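# Hang the blue mug on the mug tree

## Task

Put the blue mug on the mug tree so that it hangs by its handle on the tree, with the mug not resting on or touching the tree's base.

## Robot and tools

ROBOT. Two arms share the table. left_arm carries a left hand, with its base at about (+0.042, +0.288, +0.023) m in the scene frame. right_arm carries a right hand, with its base at about (+0.001, -0.301, +0.012) m. Neither base is noticeably rotated. A camera stand is fixed to the floor behind them. Loose objects may occasionally get a small push from outside.

FRAMES. The scene frame has its origin at table-top height, midway between the nominal bases. +x points out over the table, +y toward left_arm, and +z up. Each arm reports its hand pose in its own base frame, and its offsets use that frame's axes. cam_high and the table are given in the scene frame.

HAND POINT. Each arm is steered by a point 0.05 m in front of the palm and 0.15 m from the wrist mount along the fingers. Its +z runs along straight fingers and +y out of the palm. +x runs across the palm, away from the thumb on the right hand and toward the thumb on the left hand. Straight fingertips end 0.06 to 0.07 m past the point, and the finger centre lines sit 0.06 m behind it (-y). A bracket on the little-finger side sticks out about 0.10 m across the palm and can collide with things.

ROW LAYOUT. Every row has 28 numbers in [-1, 1], covering both arms even if only one moves. Numbers 1-14 are left_arm: dx, dy, dz, rx, ry, rz, then little, ring, middle, index, thumb_bend, thumb_turn, force_limit, speed. Numbers 15-28 repeat that order for right_arm.
- dx, dy, dz, rx, ry, rz are offsets, not poses. They count from that arm's Hand target at the start of the action or move, along the arm's base axes. Turns happen about the Hand target position, and rx, ry, rz form one rotation vector. 1.0 equals 0.6 m or 180 degrees. Sending six zeros asks again for the current Hand target.
- The six finger numbers are absolute targets. For the fingers and thumb_bend, +1 is straight and -1 is curled. For thumb_turn, +1 puts the thumb beside the palm and -1 puts it in front, facing the fingers. Thumb in front, the hand can grasp things about 0.035-0.065 m thick, or a handle down to about 0.025 m.
- force_limit sets where a closing motor stops. It runs from about 0 N at -1 to 10 N at +1 (15 N for the thumb motors).
- speed runs from almost zero at -1 to full at +0.48 and above. Use -0.94 or lower for a gentle grip.
- A hand has no "no change" value. To leave it alone, repeat the last eight numbers sent to it. If nothing has been sent to it yet, use hand_measured plus hand_force_limit and hand_speed.

TOOLS.
- execute_actions: actions is a list of actions. Each action has up to 15 rows, one per 1/30 s step. A shorter table keeps its last row for the remaining steps. Every row counts from the action's starting Hand target, not from the previous row. cameras picks images by name, or ["all"]. An empty actions list returns images by default.
- move: target is one 28-number row, or up to 15 rows. All rows count from the same starting Hand targets. The hand point travels in a straight line. speed is the top path speed in m/s, from 0.002 to 4.3 (default 0.25), and turning is capped at twice that in rad/s. You may give one speed, or one per target. blend (m) rounds corners between listed targets; 0 means stop at each. blocking=false returns after about 0.5 s while the move keeps going. Paths ignore obstacles and the other arm. Fast moves stray and hit harder.
- wait: seconds from 0 to 10; the arms keep their last commands.
- stop: brakes a running move.
- zoom_image: camera (cam_high, cam_left_wrist or cam_right_wrist) and region [x0, y0, x1, y1] in image pixels. The region can be at most 504 wide and 504 high. It only works on the newest images. All images are 672x504.
- show_instructions: shows the reference images.
- finished_scene: scene 1 (optional). This ends the scene for good, and the mug must then stay hung unaided.

RESULTS. Each arm reports end_effector_position (m), end_effector_quat_wxyz and Hand target, all in its base frame. Joint positions, velocities and torques are also given. Velocities may be omitted when they are within noise. hand_measured, hand_stopped_by and hand_load_n list six values in the motor order above. hand_stopped_by is one of moving, target, force, stalled or fault. hand_load_n is positive when the finger is pushed open; if it falls to about 0, the grip is probably lost. A move also returns a "move:" line giving the ending (done, off_target, moving, held, fault) and any limits (paced, held). A hand often rests 1-3 cm (sometimes 5 cm) short of, usually below, its command without touching anything. Send the missing distance as a new offset. MOTOR HOT warns of overheating. An OVER-TEMPERATURE FAULT drops the arm for 30-60 s.

CAUTIONS. Each step limits orientation to 40 degrees from the measured one, so make big turns in stages. Keep paths away from an arm's own base, since passing close can change its shoulder posture. Never let the hands touch or squeeze each other. Avoid slamming into the tree or table, dropping or swinging the mug, and knocking anything off the work area. Don't hold loads for long with an arm stretched out, and don't keep pushing toward unreachable poses. To stop a push, command back past the hand point. Joint ranges: waist ±2.880, shoulder 0 to 3.142, elbow 0 to 3.019, wrist pitch -1.693 to 1.571, wrist yaw ±1.571, wrist roll ±2.094 rad.

Each tool is called after "Request:" by a JSON object that holds its "method" and its "body".

Reference images:

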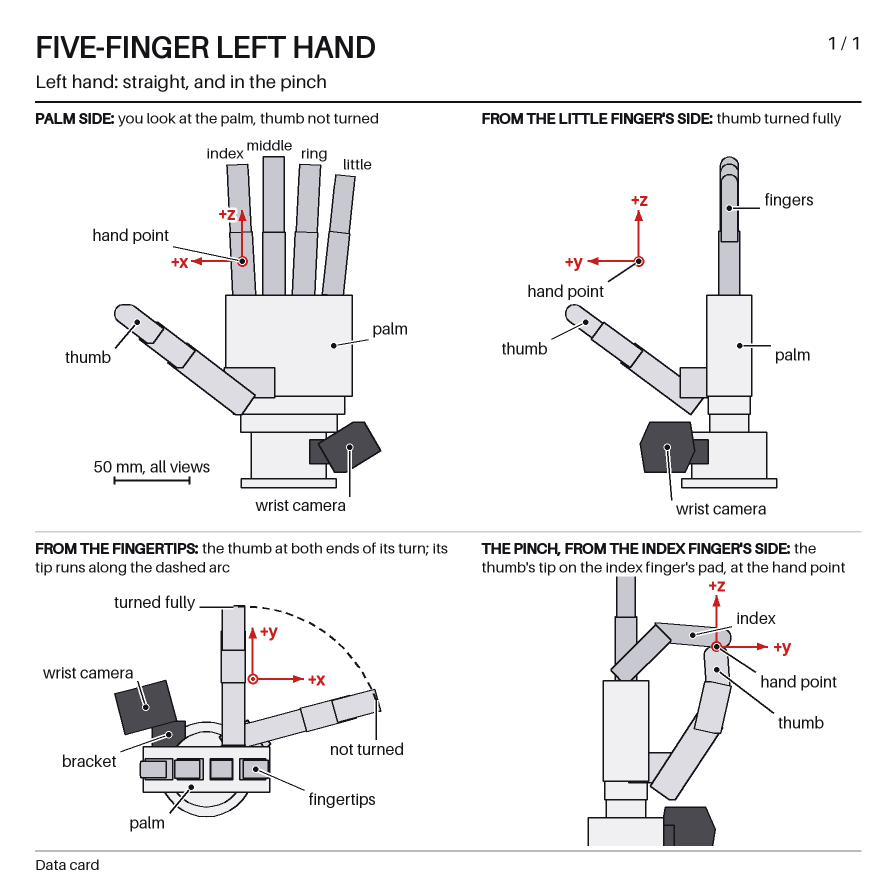

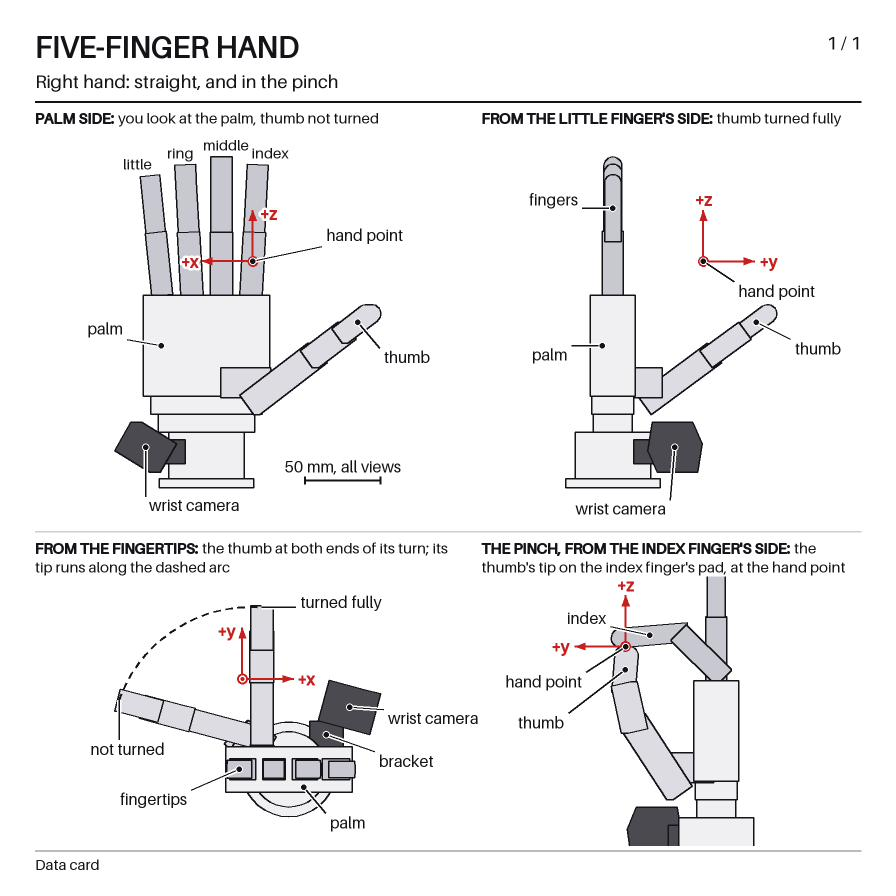

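## Session

Request:
{"method": "execute_actions", "body": {"actions": []}}

Scene clock: 0.00 s.
left_arm: end_effector_position=(+0.6561, -0.1088, +0.3611) hand_measured=(+1.000, +1.000, +1.000, +1.000, +1.000, +1.000) hand_load_n=(+0.0, +0.0, +0.0, +0.0, +0.0, +0.0) hand_stopped_by=(target, target, target, target, target, target) hand_force_limit=0.00 hand_speed=-0.80 end_effector_quat_wxyz=(-0.383, +0.791, -0.470, +0.087) | right_arm: end_effector_position=(+0.0886, -0.2295, +0.1179) hand_measured=(+1.000, +1.000, +1.000, +1.000, +1.000, +1.000) hand_load_n=(+0.0, +0.0, +0.5, +0.0, +0.0, -0.5) hand_stopped_by=(target, target, target, target, target, target) hand_force_limit=0.00 hand_speed=-0.80 end_effector_quat_wxyz=(+0.418, +0.772, -0.466, -0.109)
Joint positions: left_arm=[-0.282 1.953 2.367 -1.538 -0.697 -0.616] | right_arm=[-0.494 1.385 0.689 -1.233 0.839 -0.817]
Joint velocities: within noise
Joint torques (N m): no reading
Heat: left arm: hottest waist 30 °C; right arm: hottest wrist pitch 28 °C.
Hand target: left_arm +0.6593, -0.1098, +0.3675; -0.385, +0.791, -0.466, +0.095 | right_arm +0.0928, -0.2317, +0.1194; +0.418, +0.772, -0.468, -0.105

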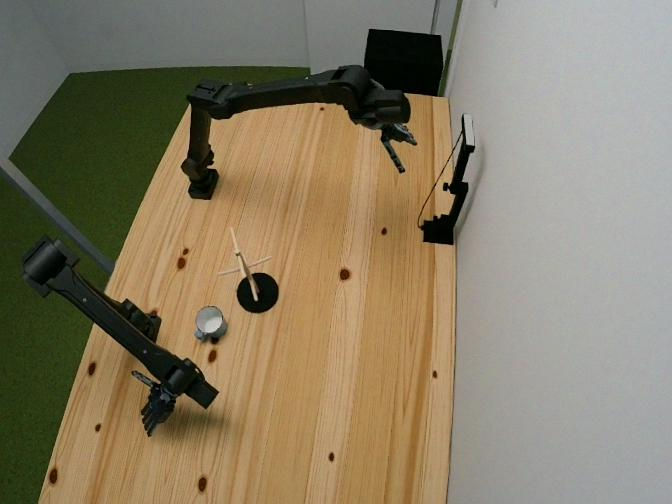

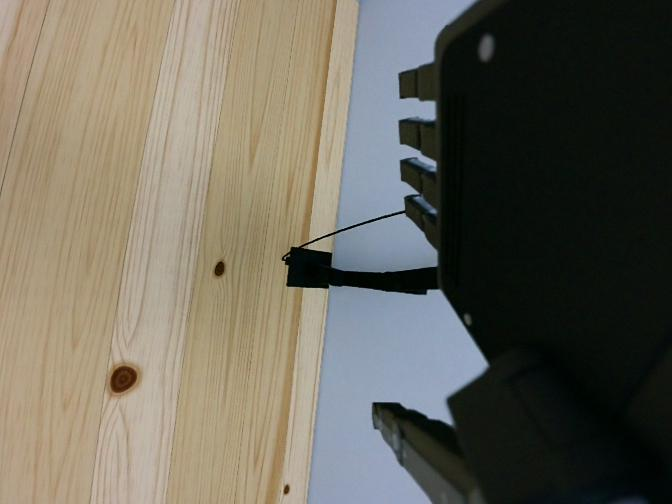

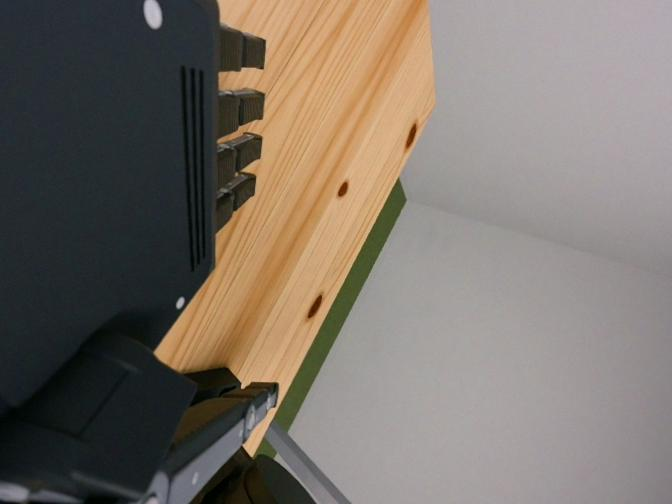

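Request:
{"method": "zoom_image", "body": {"camera": "cam_high", "region": [150, 210, 330, 370]}}

Request:
{"method": "zoom_image", "body": {"camera": "cam_high", "region": [180, 290, 250, 360]}}

Request:
{"method": "zoom_image", "body": {"camera": "cam_high", "region": [0, 220, 240, 450]}}

Scaled by 2.800 from the camera's 672x504 image, which has a finer 960x720 frame.

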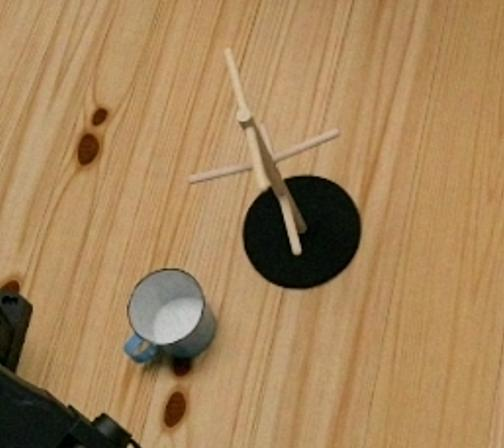

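Scaled by 7.200 from the camera's 672x504 image, which has a finer 960x720 frame.

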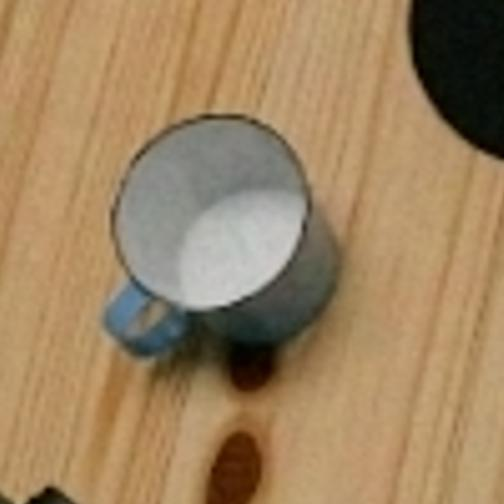

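Scaled by 2.100 from the camera's 672x504 image, which has a finer 960x720 frame.

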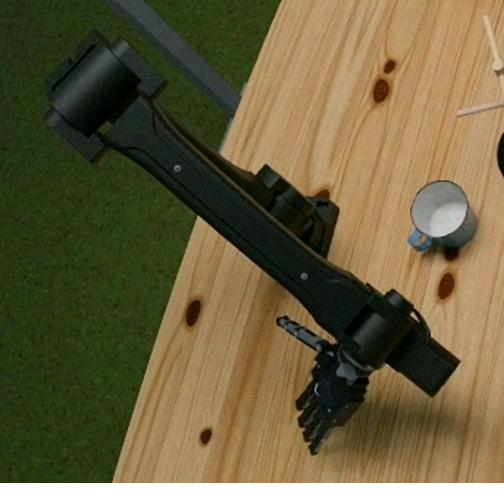

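Request:
{"method": "zoom_image", "body": {"camera": "cam_high", "region": [210, 220, 290, 320]}}

Scaled by 5.040 from the camera's 672x504 image, which has a finer 960x720 frame.

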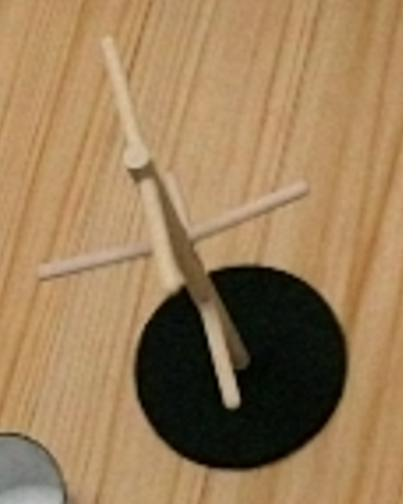

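Request:
{"method": "move", "body": {"target": [-0.5488, -0.017, 0.0875, -0.035, -0.009, -0.21, 1, 1, 0, 0, 1, -1, 0, 0.2, 0, 0, 0, 0, 0, 0, 1, 1, 1, 1, 1, 1, 0, -0.8], "speed": 0.3, "cameras": ["all"]}}

Scene clock: 16.63 s.
left_arm: end_effector_position=(+0.3310, -0.1161, +0.4247) hand_measured=(+1.000, +1.000, +0.000, +0.000, +1.000, -1.000) hand_load_n=(+0.0, +0.0, +0.0, +0.0, +0.0, +0.0) hand_stopped_by=(target, target, target, target, target, target) hand_force_limit=0.00 hand_speed=0.20 end_effector_quat_wxyz=(-0.301, +0.621, -0.676, +0.257) | right_arm: end_effector_position=(+0.0886, -0.2295, +0.1179) hand_measured=(+1.000, +1.000, +1.000, +1.000, +1.000, +1.000) hand_load_n=(+0.0, +0.0, +0.0, +0.0, +0.0, +0.0) hand_stopped_by=(target, target, target, target, target, target) hand_force_limit=0.00 hand_speed=-0.80 end_effector_quat_wxyz=(+0.418, +0.772, -0.466, -0.109)
Joint positions: left_arm=[-0.391 0.965 1.447 -1.286 -0.307 -0.183] | right_arm=[-0.494 1.385 0.689 -1.233 0.839 -0.817]
Joint torques (N m): left_arm=[-1.67 -2.55 8.36 1.26 -0.21 0.2] | right_arm=[-0.15 -6.83 7.62 -0.39 0.56 -0.12]
Heat: left arm: hottest elbow 33 °C; right arm: hottest wrist pitch 28 °C.
Hand target: left_arm +0.3299, -0.1201, +0.4200; -0.297, +0.615, -0.686, +0.251 | right_arm +0.0928, -0.2317, +0.1194; +0.418, +0.772, -0.468, -0.105
Off the commanded pose: left_arm 0.006 m, 2 deg | right_arm 0.005 m, 0 deg.
move: done
camera_calibration:
cam_left_wrist: T_world_to_cam=[[0.652188, -0.301233, 0.695636, -0.551001], [-0.515241, -0.849253, 0.115306, 0.0277331], [0.556037, -0.433621, -0.709081, 0.176292], [0, 0, 0, 1]] pos_world=[0.275621, -0.0659837, 0.505104]

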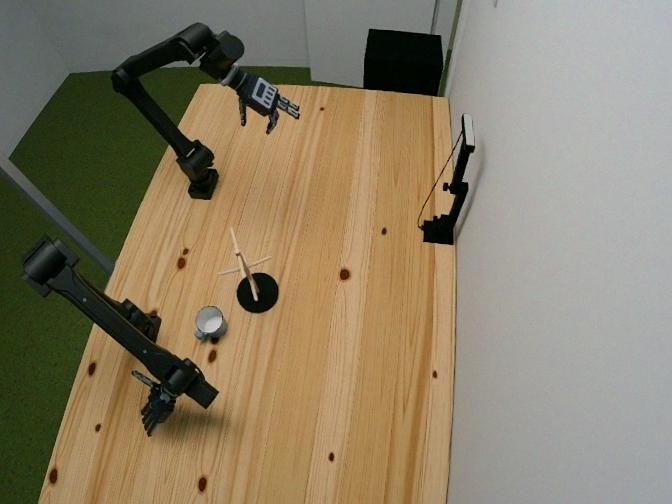

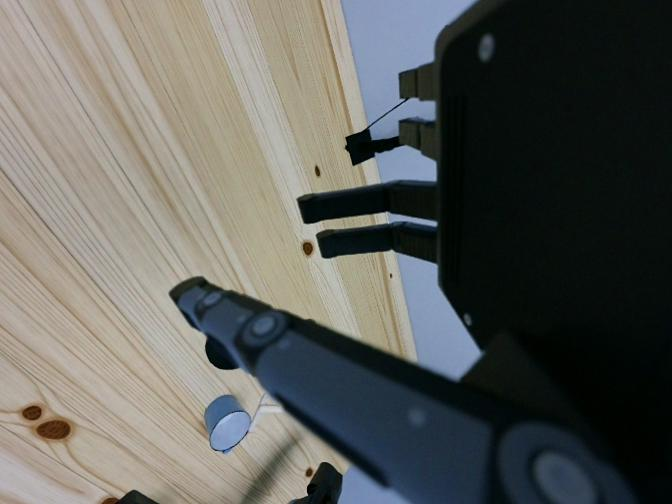

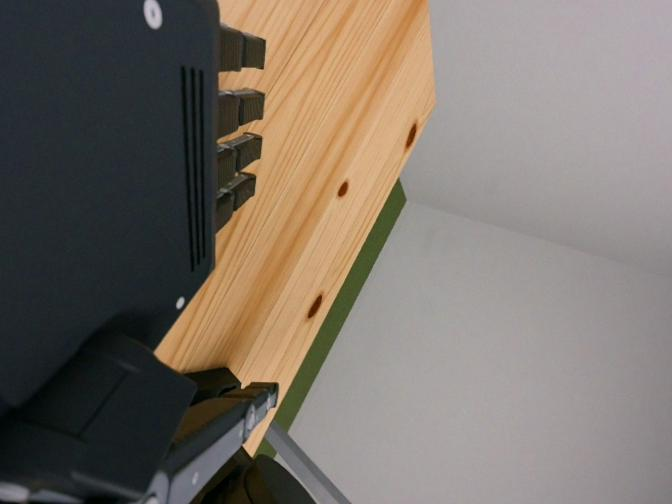

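Request:
{"method": "move", "body": {"target": [-0.4198, -0.4798, -0.2383, -0.0399, -0.01, -0.2297, 1, 1, 0, 0, 1, -1, 0, 0.2, 0, 0, 0, 0, 0, 0, 1, 1, 1, 1, 1, 1, 0, -0.8], "speed": 0.3, "cameras": ["all"]}}

Scene clock: 19.07 s.
left_arm: end_effector_position=(+0.0805, -0.4013, +0.2757) hand_measured=(+1.000, +1.000, +0.000, +0.000, +1.000, -1.000) hand_load_n=(+0.0, +0.0, +0.0, -0.5, +0.0, +0.0) hand_stopped_by=(target, target, target, target, target, target) hand_force_limit=0.00 hand_speed=0.20 end_effector_quat_wxyz=(+0.165, -0.346, +0.840, -0.385) | right_arm: end_effector_position=(+0.0886, -0.2295, +0.1179) hand_measured=(+1.000, +1.000, +1.000, +1.000, +1.000, +1.000) hand_load_n=(+0.0, +0.0, +0.0, +0.0, +0.0, +0.5) hand_stopped_by=(target, target, target, target, target, target) hand_force_limit=0.00 hand_speed=-0.80 end_effector_quat_wxyz=(+0.418, +0.772, -0.466, -0.109)
Joint positions: left_arm=[-1.49 1 1.046 -0.893 -0.521 -0.499] | right_arm=[-0.494 1.385 0.689 -1.233 0.839 -0.817]
Joint torques (N m): left_arm=[-1.26 -3.49 9.52 2.03 -0.54 0.03] | right_arm=[-0.44 -6.65 7.82 -0.46 0.58 -0.11]
Heat: left arm: hottest elbow 33 °C; right arm: hottest wrist pitch 28 °C.
Hand target: left_arm +0.0781, -0.4080, +0.2770; +0.161, -0.347, +0.838, -0.390 | right_arm +0.0928, -0.2317, +0.1194; +0.418, +0.772, -0.468, -0.105
Off the commanded pose: left_arm 0.007 m, 1 deg | right_arm 0.005 m, 0 deg.
move: done
camera_calibration:
cam_left_wrist: T_world_to_cam=[[0.290767, -0.595578, 0.748827, -0.473555], [-0.950932, -0.266388, 0.157372, -0.0688675], [0.105751, -0.757842, -0.643811, -0.0255565], [0, 0, 0, 1]] pos_world=[0.0749083, -0.319752, 0.348995]

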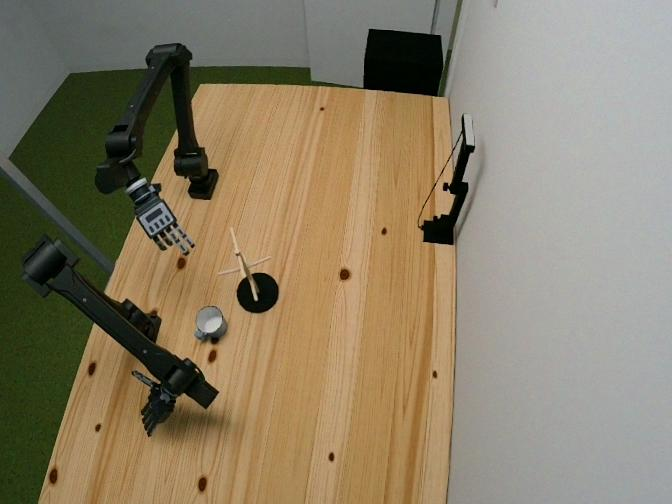

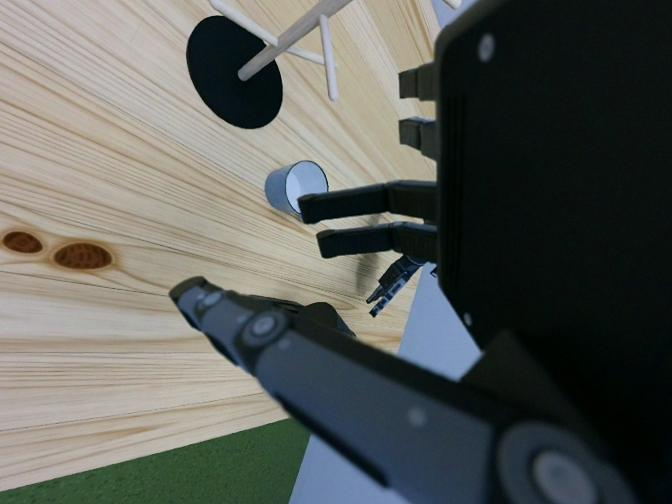

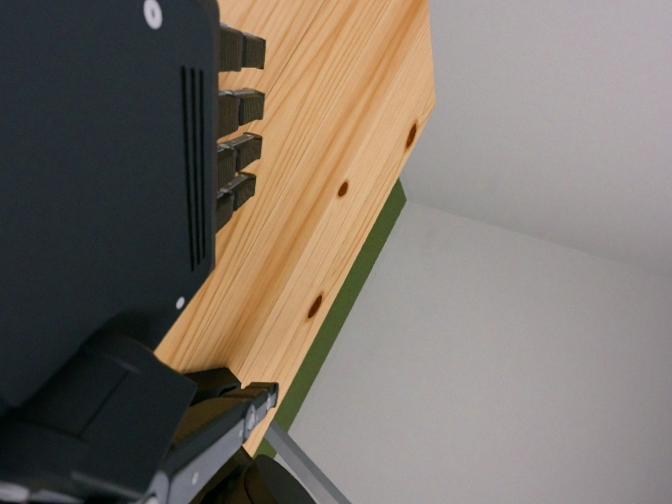

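Request:
{"method": "zoom_image", "body": {"camera": "cam_left_wrist", "region": [150, 0, 490, 260]}}

Request:
{"method": "zoom_image", "body": {"camera": "cam_left_wrist", "region": [230, 140, 380, 260]}}

Scaled by 1.482 from the camera's 672x504 image, which has a finer 960x720 frame.

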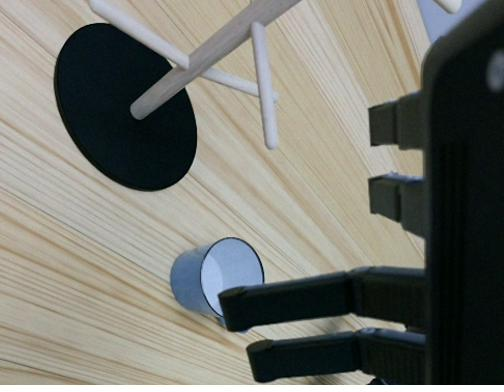

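Scaled by 3.360 from the camera's 672x504 image, which has a finer 960x720 frame.

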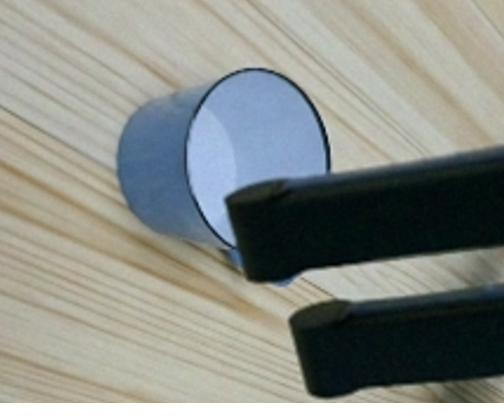

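Request:
{"method": "zoom_image", "body": {"camera": "cam_high", "region": [90, 130, 230, 270]}}

Scaled by 3.600 from the camera's 672x504 image, which has a finer 960x720 frame.

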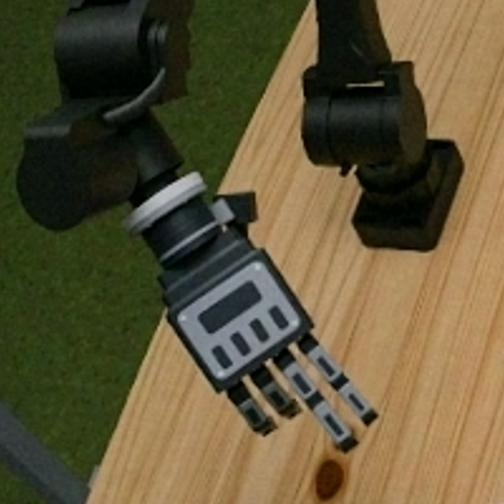

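Request:
{"method": "move", "body": {"target": [0.0717, -0.1583, -0.1833, -0.1379, -0.138, 0, 1, 1, 0, 0, 0.6, -1, 0, 0.2, 0, 0, 0, 0, 0, 0, 1, 1, 1, 1, 1, 1, 0, -0.8], "speed": 0.2, "cameras": ["all"]}}

Scene clock: 24.47 s.
left_arm: end_effector_position=(+0.1255, -0.5009, +0.1726) hand_measured=(+1.000, +1.000, +0.000, +0.000, +0.600, -1.000) hand_load_n=(+0.0, +0.0, +0.0, +0.0, +0.0, +0.0) hand_stopped_by=(target, target, target, target, target, target) hand_force_limit=0.00 hand_speed=0.20 end_effector_quat_wxyz=(+0.259, -0.289, +0.678, -0.625) | right_arm: end_effector_position=(+0.0886, -0.2295, +0.1179) hand_measured=(+1.000, +1.000, +1.000, +1.000, +1.000, +1.000) hand_load_n=(+0.0, +0.5, +0.0, +0.0, +0.0, +0.0) hand_stopped_by=(target, target, target, target, target, target) hand_force_limit=0.00 hand_speed=-0.80 end_effector_quat_wxyz=(+0.418, +0.772, -0.466, -0.109)
Joint positions: left_arm=[-1.532 1.311 0.574 0.62 -0.753 -0.09] | right_arm=[-0.494 1.385 0.689 -1.233 0.839 -0.817]
Joint torques (N m): left_arm=[-1.38 -5.13 7.08 2.66 -0.16 0.21] | right_arm=[-0.44 -6.36 7.69 -0.4 0.54 -0.11]
Heat: left arm: hottest elbow 34 °C; right arm: hottest wrist pitch 28 °C.
Hand target: left_arm +0.1212, -0.5029, +0.1670; +0.259, -0.282, +0.681, -0.625 | right_arm +0.0928, -0.2317, +0.1194; +0.418, +0.772, -0.468, -0.105
Off the commanded pose: left_arm 0.007 m, 1 deg | right_arm 0.005 m, 0 deg.
move: done
camera_calibration:
cam_left_wrist: T_world_to_cam=[[-0.0880956, -0.19154, 0.977523, -0.258181], [-0.952434, -0.271211, -0.138977, 0.0125199], [0.291735, -0.943269, -0.158537, -0.372168], [0, 0, 0, 1]] pos_world=[0.0977541, -0.397111, 0.195116]

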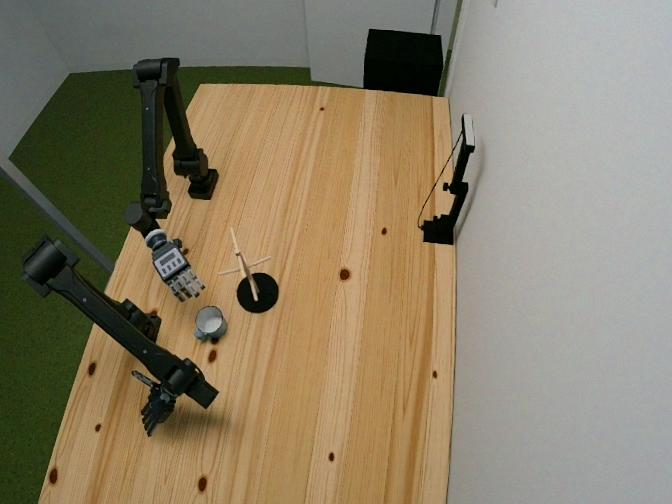

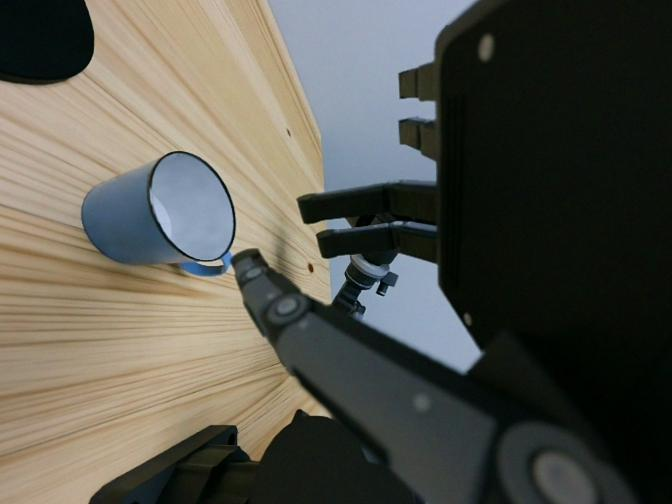

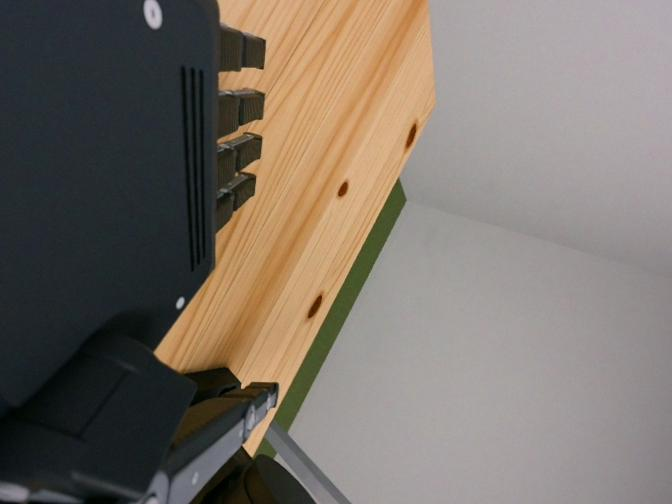

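Request:
{"method": "zoom_image", "body": {"camera": "cam_left_wrist", "region": [70, 130, 330, 300]}}

Request:
{"method": "zoom_image", "body": {"camera": "cam_high", "region": [120, 190, 260, 350]}}

Scaled by 1.938 from the camera's 672x504 image, which has a finer 960x720 frame.

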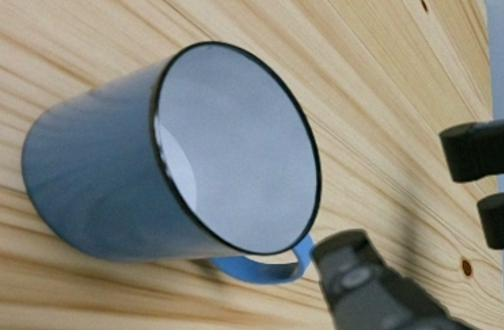

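Scaled by 3.150 from the camera's 672x504 image, which has a finer 960x720 frame.

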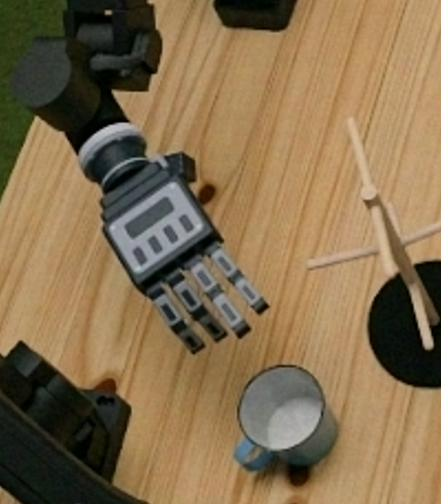

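Request:
{"method": "move", "body": {"target": [0.0442, -0.0088, -0.135, 0, 0, 0, 1, 1, 0, 0, 0.6, -1, 0, 0.2, 0, 0, 0, 0, 0, 0, 1, 1, 1, 1, 1, 1, 0, -0.8], "speed": 0.12, "cameras": ["cam_high", "cam_left_wrist"]}}

Scene clock: 28.57 s.
left_arm: end_effector_position=(+0.1419, -0.5093, +0.0907) hand_measured=(+1.000, +1.000, +0.000, +0.000, +0.600, -1.000) hand_load_n=(+0.0, +0.0, +0.0, +0.0, +0.0, +0.0) hand_stopped_by=(target, target, target, target, target, target) hand_force_limit=0.00 hand_speed=0.20 end_effector_quat_wxyz=(+0.253, -0.282, +0.681, -0.627) | right_arm: end_effector_position=(+0.0886, -0.2295, +0.1179) hand_measured=(+1.000, +1.000, +1.000, +1.000, +1.000, +1.000) hand_load_n=(+0.0, +0.0, +0.0, +0.0, +0.0, +0.0) hand_stopped_by=(target, target, target, target, target, target) hand_force_limit=0.00 hand_speed=-0.80 end_effector_quat_wxyz=(+0.418, +0.772, -0.466, -0.109)
Joint positions: left_arm=[-1.478 1.581 0.522 0.948 -0.681 -0.078] | right_arm=[-0.494 1.385 0.689 -1.233 0.839 -0.817]
Joint torques (N m): left_arm=[0.38 -6.42 5.24 2.54 -0.08 0.21] | right_arm=[-0.26 -6.65 7.69 -0.44 0.55 -0.11]
Heat: left arm: hottest elbow 34 °C; right arm: hottest wrist pitch 28 °C.
Hand target: left_arm +0.1476, -0.5083, +0.0861; +0.259, -0.282, +0.681, -0.625 | right_arm +0.0928, -0.2317, +0.1194; +0.418, +0.772, -0.468, -0.105
Off the commanded pose: left_arm 0.007 m, 1 deg | right_arm 0.005 m, 0 deg.
move: done
camera_calibration:
cam_left_wrist: T_world_to_cam=[[-0.0919407, -0.191989, 0.977081, -0.177999], [-0.957321, -0.252973, -0.139789, 0.0245082], [0.274013, -0.948232, -0.160536, -0.397663], [0, 0, 0, 1]] pos_world=[0.116062, -0.405051, 0.113506]
Images, in order (width x height): cam_high 672x504, cam_left_wrist 672x504.

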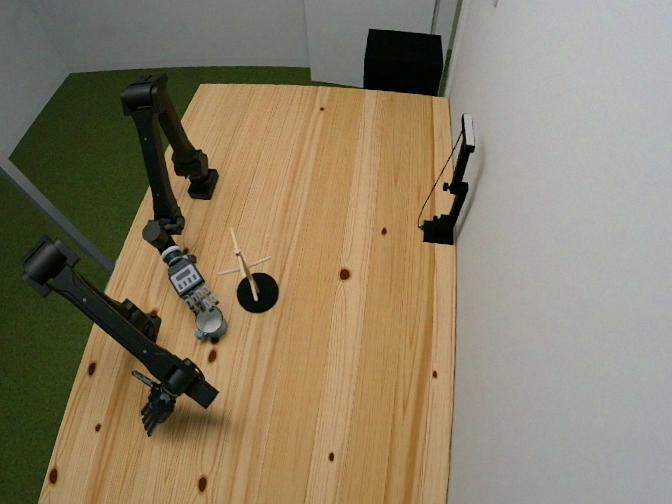

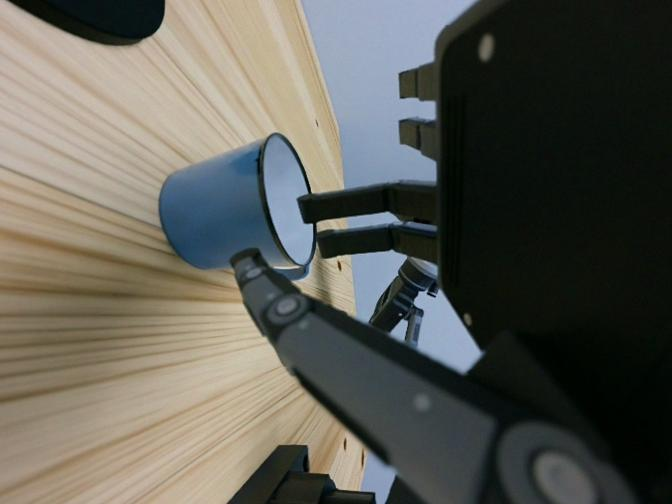

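Request:
{"method": "zoom_image", "body": {"camera": "cam_left_wrist", "region": [140, 110, 360, 310]}}

Request:
{"method": "zoom_image", "body": {"camera": "cam_high", "region": [150, 220, 290, 360]}}

Scaled by 2.291 from the camera's 672x504 image, which has a finer 960x720 frame.

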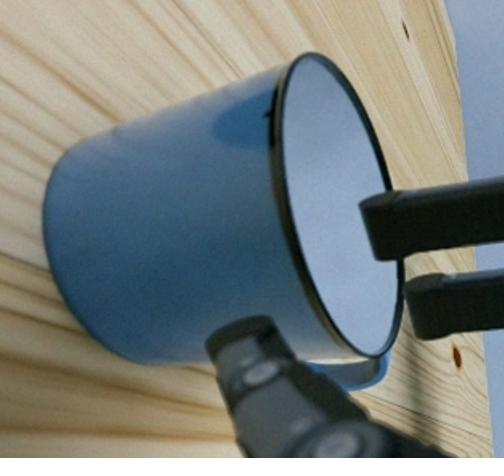

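Scaled by 3.600 from the camera's 672x504 image, which has a finer 960x720 frame.

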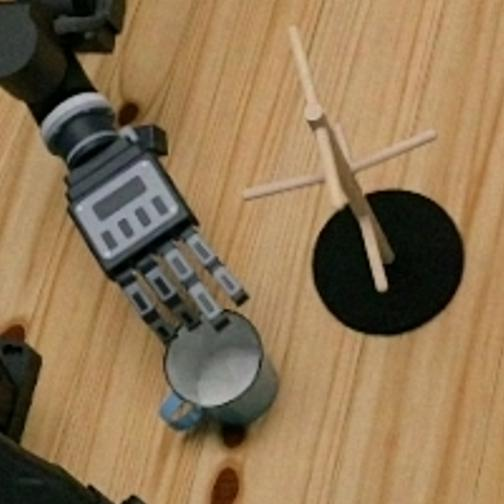

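Request:
{"method": "move", "body": {"target": [[0.0147, 0.0043, -0.005, 0, 0, 0, 1, 1, 0, 0, 0.6, -1, 0, 0.2, 0, 0, 0, 0, 0, 0, 1, 1, 1, 1, 1, 1, 0, -0.8], [0.0147, 0.0043, -0.033, 0, 0, 0, 1, 1, 0, 0, 0.6, -1, 0, 0.2, 0, 0, 0, 0, 0, 0, 1, 1, 1, 1, 1, 1, 0, -0.8]], "speed": 0.06, "cameras": ["cam_high", "cam_left_wrist"]}}

Scene clock: 33.80 s.
left_arm: end_effector_position=(+0.1511, -0.5077, +0.0714) hand_measured=(+1.000, +1.000, +0.000, +0.000, +0.600, -1.000) hand_load_n=(+0.0, +0.0, +0.0, +0.0, +0.0, +0.0) hand_stopped_by=(target, target, target, target, target, target) hand_force_limit=0.00 hand_speed=0.20 end_effector_quat_wxyz=(+0.253, -0.282, +0.680, -0.627) | right_arm: end_effector_position=(+0.0886, -0.2295, +0.1179) hand_measured=(+1.000, +1.000, +1.000, +1.000, +1.000, +1.000) hand_load_n=(+0.0, +0.0, +0.0, +0.0, +0.0, +0.0) hand_stopped_by=(target, target, target, target, target, target) hand_force_limit=0.00 hand_speed=-0.80 end_effector_quat_wxyz=(+0.418, +0.772, -0.466, -0.109)
Joint positions: left_arm=[-1.452 1.651 0.513 1.031 -0.656 -0.075] | right_arm=[-0.494 1.385 0.689 -1.233 0.839 -0.817]
Joint torques (N m): left_arm=[0.26 -6.71 4.59 2.63 -0.08 0.22] | right_arm=[-0.44 -6.71 7.77 -0.4 0.56 -0.14]
Heat: left arm: hottest elbow 34 °C; right arm: hottest wrist pitch 28 °C.
Hand target: left_arm +0.1566, -0.5057, +0.0662; +0.259, -0.282, +0.681, -0.625 | right_arm +0.0928, -0.2317, +0.1194; +0.418, +0.772, -0.468, -0.105
Off the commanded pose: left_arm 0.008 m, 1 deg | right_arm 0.005 m, 0 deg.
move: done
camera_calibration:
cam_left_wrist: T_world_to_cam=[[-0.0921109, -0.190993, 0.97726, -0.157401], [-0.957132, -0.253686, -0.139793, 0.0305919], [0.274617, -0.948243, -0.159438, -0.401953], [0, 0, 0, 1]] pos_world=[0.125165, -0.403451, 0.0940117]
Images, in order (width x height): cam_high 672x504, cam_left_wrist 672x504.

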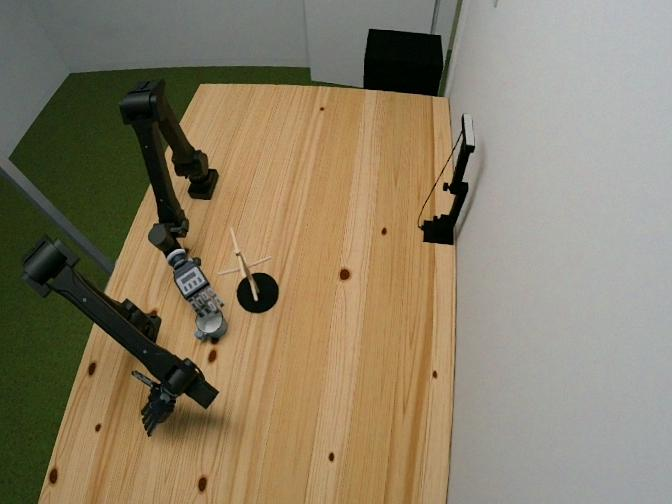

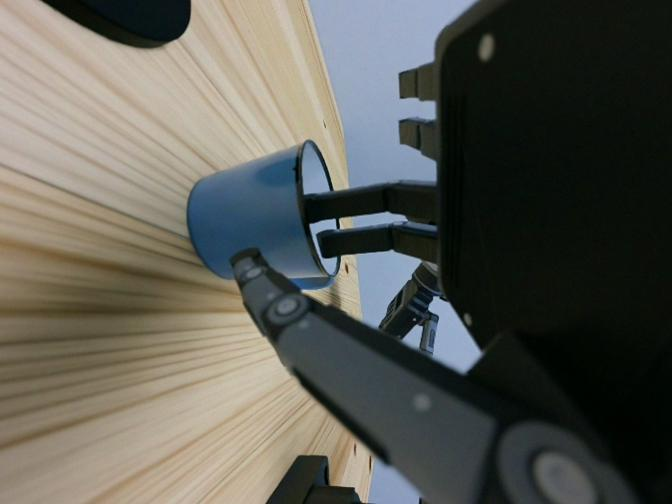

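Request:
{"method": "zoom_image", "body": {"camera": "cam_left_wrist", "region": [170, 120, 390, 310]}}

Request:
{"method": "zoom_image", "body": {"camera": "cam_high", "region": [160, 240, 260, 350]}}

Scaled by 2.291 from the camera's 672x504 image, which has a finer 960x720 frame.

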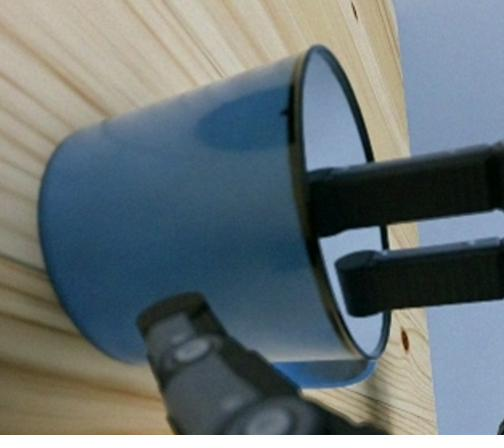

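Scaled by 4.582 from the camera's 672x504 image, which has a finer 960x720 frame.

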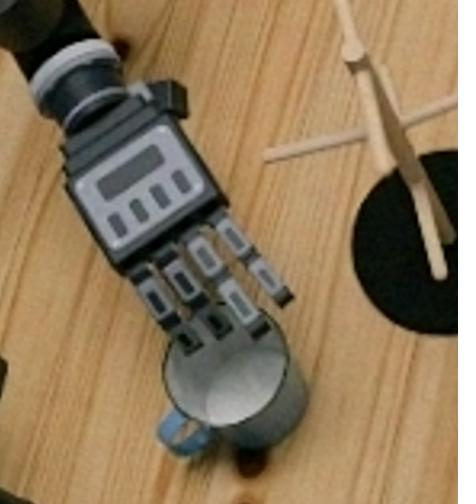

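Request:
{"method": "move", "body": {"target": [0, 0, -0.034, 0, 0, 0, 1, 1, 0, 0, 0.6, -1, 0, 0.2, 0, 0, 0, 0, 0, 0, 1, 1, 1, 1, 1, 1, 0, -0.8], "speed": 0.06, "cameras": ["cam_high", "cam_left_wrist"]}}

Request:
{"method": "zoom_image", "body": {"camera": "cam_left_wrist", "region": [170, 120, 390, 310]}}

Request:
{"method": "zoom_image", "body": {"camera": "cam_high", "region": [160, 240, 260, 350]}}

Scene clock: 35.13 s.
left_arm: end_effector_position=(+0.1513, -0.5092, +0.0525) hand_measured=(+1.000, +1.000, +0.000, +0.000, +0.600, -1.000) hand_load_n=(+0.0, +0.0, +0.0, +0.0, +0.0, +0.0) hand_stopped_by=(target, target, target, target, target, target) hand_force_limit=0.00 hand_speed=0.20 end_effector_quat_wxyz=(+0.253, -0.282, +0.679, -0.628) | right_arm: end_effector_position=(+0.0886, -0.2295, +0.1179) hand_measured=(+1.000, +1.000, +1.000, +1.000, +1.000, +1.000) hand_load_n=(+0.0, -0.5, +0.0, +0.0, -0.5, +0.0) hand_stopped_by=(target, target, target, target, target, target) hand_force_limit=0.00 hand_speed=-0.80 end_effector_quat_wxyz=(+0.418, +0.772, -0.466, -0.109)
Joint positions: left_arm=[-1.452 1.728 0.513 1.111 -0.656 -0.074] | right_arm=[-0.494 1.385 0.689 -1.233 0.839 -0.817]
Joint torques (N m): left_arm=[0.32 -6.95 3.84 2.51 -0.08 0.21] | right_arm=[-0.09 -6.65 7.66 -0.34 0.57 -0.13]
Heat: left arm: hottest elbow 34 °C; right arm: hottest wrist pitch 28 °C.
Hand target: left_arm +0.1566, -0.5057, +0.0460; +0.259, -0.282, +0.681, -0.625 | right_arm +0.0928, -0.2317, +0.1194; +0.418, +0.772, -0.468, -0.105
Off the commanded pose: left_arm 0.009 m, 1 deg | right_arm 0.005 m, 0 deg.
move: done
camera_calibration:
cam_left_wrist: T_world_to_cam=[[-0.0928144, -0.187578, 0.977855, -0.13748], [-0.957038, -0.254149, -0.139591, 0.027532], [0.274705, -0.948801, -0.15593, -0.406899], [0, 0, 0, 1]] pos_world=[0.125366, -0.404857, 0.0748306]
Images, in order (width x height): cam_high 672x504, cam_left_wrist 672x504.

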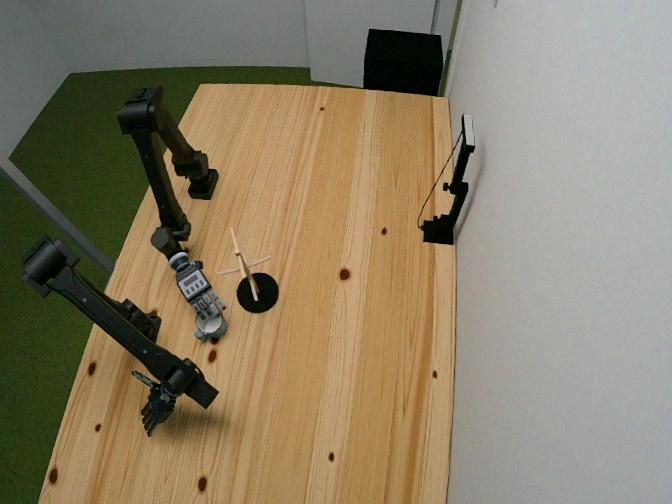

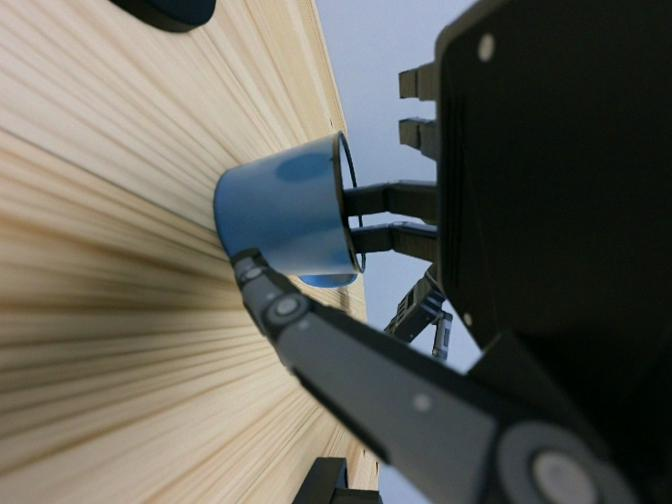

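Scaled by 2.291 from the camera's 672x504 image, which has a finer 960x720 frame.

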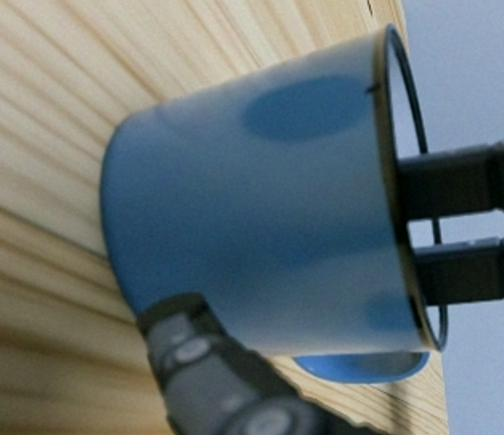

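Scaled by 4.582 from the camera's 672x504 image, which has a finer 960x720 frame.

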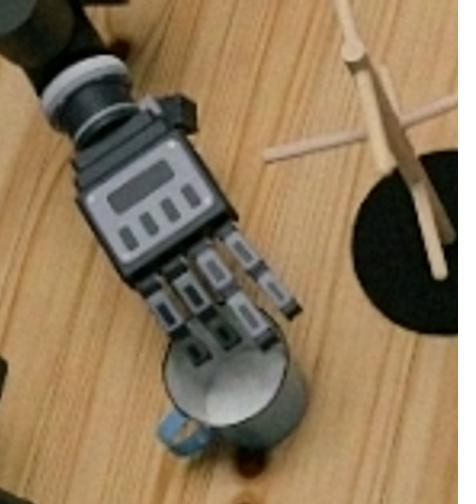

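Request:
{"method": "move", "body": {"target": [[0, 0, -0.011, 0, 0, 0, 1, 1, 0, 0, 0.6, -1, 0, 0.2, 0, 0, 0, 0, 0, 0, 1, 1, 1, 1, 1, 1, 0, -0.8], [0, 0, -0.011, 0, 0, 0, 1, 1, -0.22, -0.22, 0.4, -1, -0.6, -0.85, 0, 0, 0, 0, 0, 0, 1, 1, 1, 1, 1, 1, 0, -0.8]], "speed": 0.06, "cameras": ["cam_high", "cam_left_wrist"]}}

Request:
{"method": "zoom_image", "body": {"camera": "cam_left_wrist", "region": [200, 120, 420, 310]}}

Request:
{"method": "zoom_image", "body": {"camera": "cam_high", "region": [160, 240, 260, 350]}}

Scene clock: 37.80 s.
left_arm: end_effector_position=(+0.1515, -0.5093, +0.0462) hand_measured=(+1.000, +1.000, -0.220, -0.220, +0.400, -1.000) hand_load_n=(+0.0, +0.0, +0.0, +0.0, +0.0, +0.0) hand_stopped_by=(target, target, target, target, target, target) hand_force_limit=-0.60 hand_speed=-0.85 end_effector_quat_wxyz=(+0.253, -0.282, +0.679, -0.629) | right_arm: end_effector_position=(+0.0886, -0.2295, +0.1179) hand_measured=(+1.000, +1.000, +1.000, +1.000, +1.000, +1.000) hand_load_n=(+0.0, +0.0, +0.0, +0.0, +0.0, +0.0) hand_stopped_by=(target, target, target, target, target, target) hand_force_limit=0.00 hand_speed=-0.80 end_effector_quat_wxyz=(+0.418, +0.772, -0.466, -0.109)
Joint positions: left_arm=[-1.452 1.753 0.513 1.137 -0.655 -0.074] | right_arm=[-0.494 1.385 0.689 -1.233 0.839 -0.817]
Joint torques (N m): left_arm=[0.26 -7.12 3.63 2.52 -0.08 0.21] | right_arm=[-0.38 -6.71 7.71 -0.49 0.57 -0.11]
Heat: left arm: hottest elbow 34 °C; right arm: hottest wrist pitch 28 °C.
Hand target: left_arm +0.1564, -0.5058, +0.0393; +0.259, -0.282, +0.681, -0.625 | right_arm +0.0928, -0.2317, +0.1194; +0.418, +0.772, -0.468, -0.105
Off the commanded pose: left_arm 0.009 m, 1 deg | right_arm 0.005 m, 0 deg.
move: done
camera_calibration:
cam_left_wrist: T_world_to_cam=[[-0.0929165, -0.186467, 0.978058, -0.130788], [-0.95703, -0.254287, -0.139399, 0.0266393], [0.274701, -0.948983, -0.154827, -0.408168], [0, 0, 0, 1]] pos_world=[0.125466, -0.404959, 0.0684365]
Images, in order (width x height): cam_high 672x504, cam_left_wrist 672x504.

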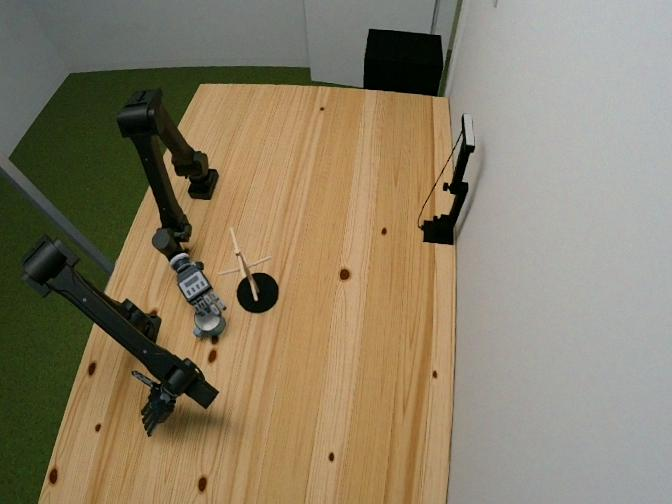

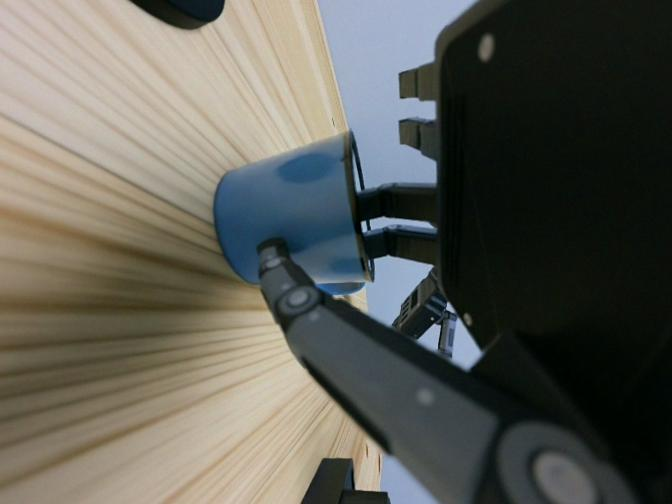

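Scaled by 2.291 from the camera's 672x504 image, which has a finer 960x720 frame.

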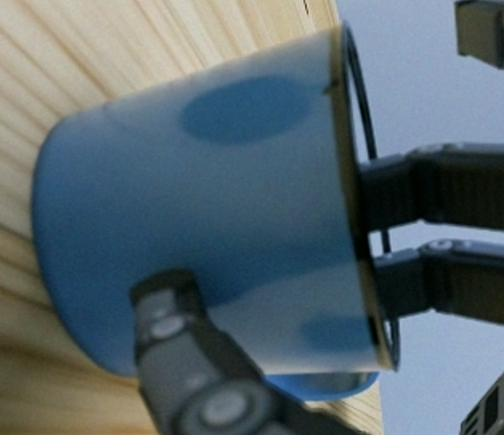

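Scaled by 4.582 from the camera's 672x504 image, which has a finer 960x720 frame.

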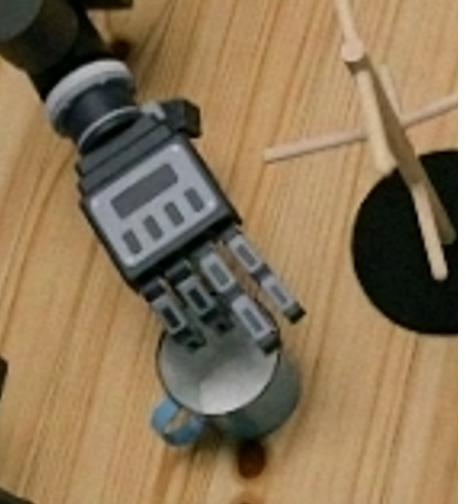

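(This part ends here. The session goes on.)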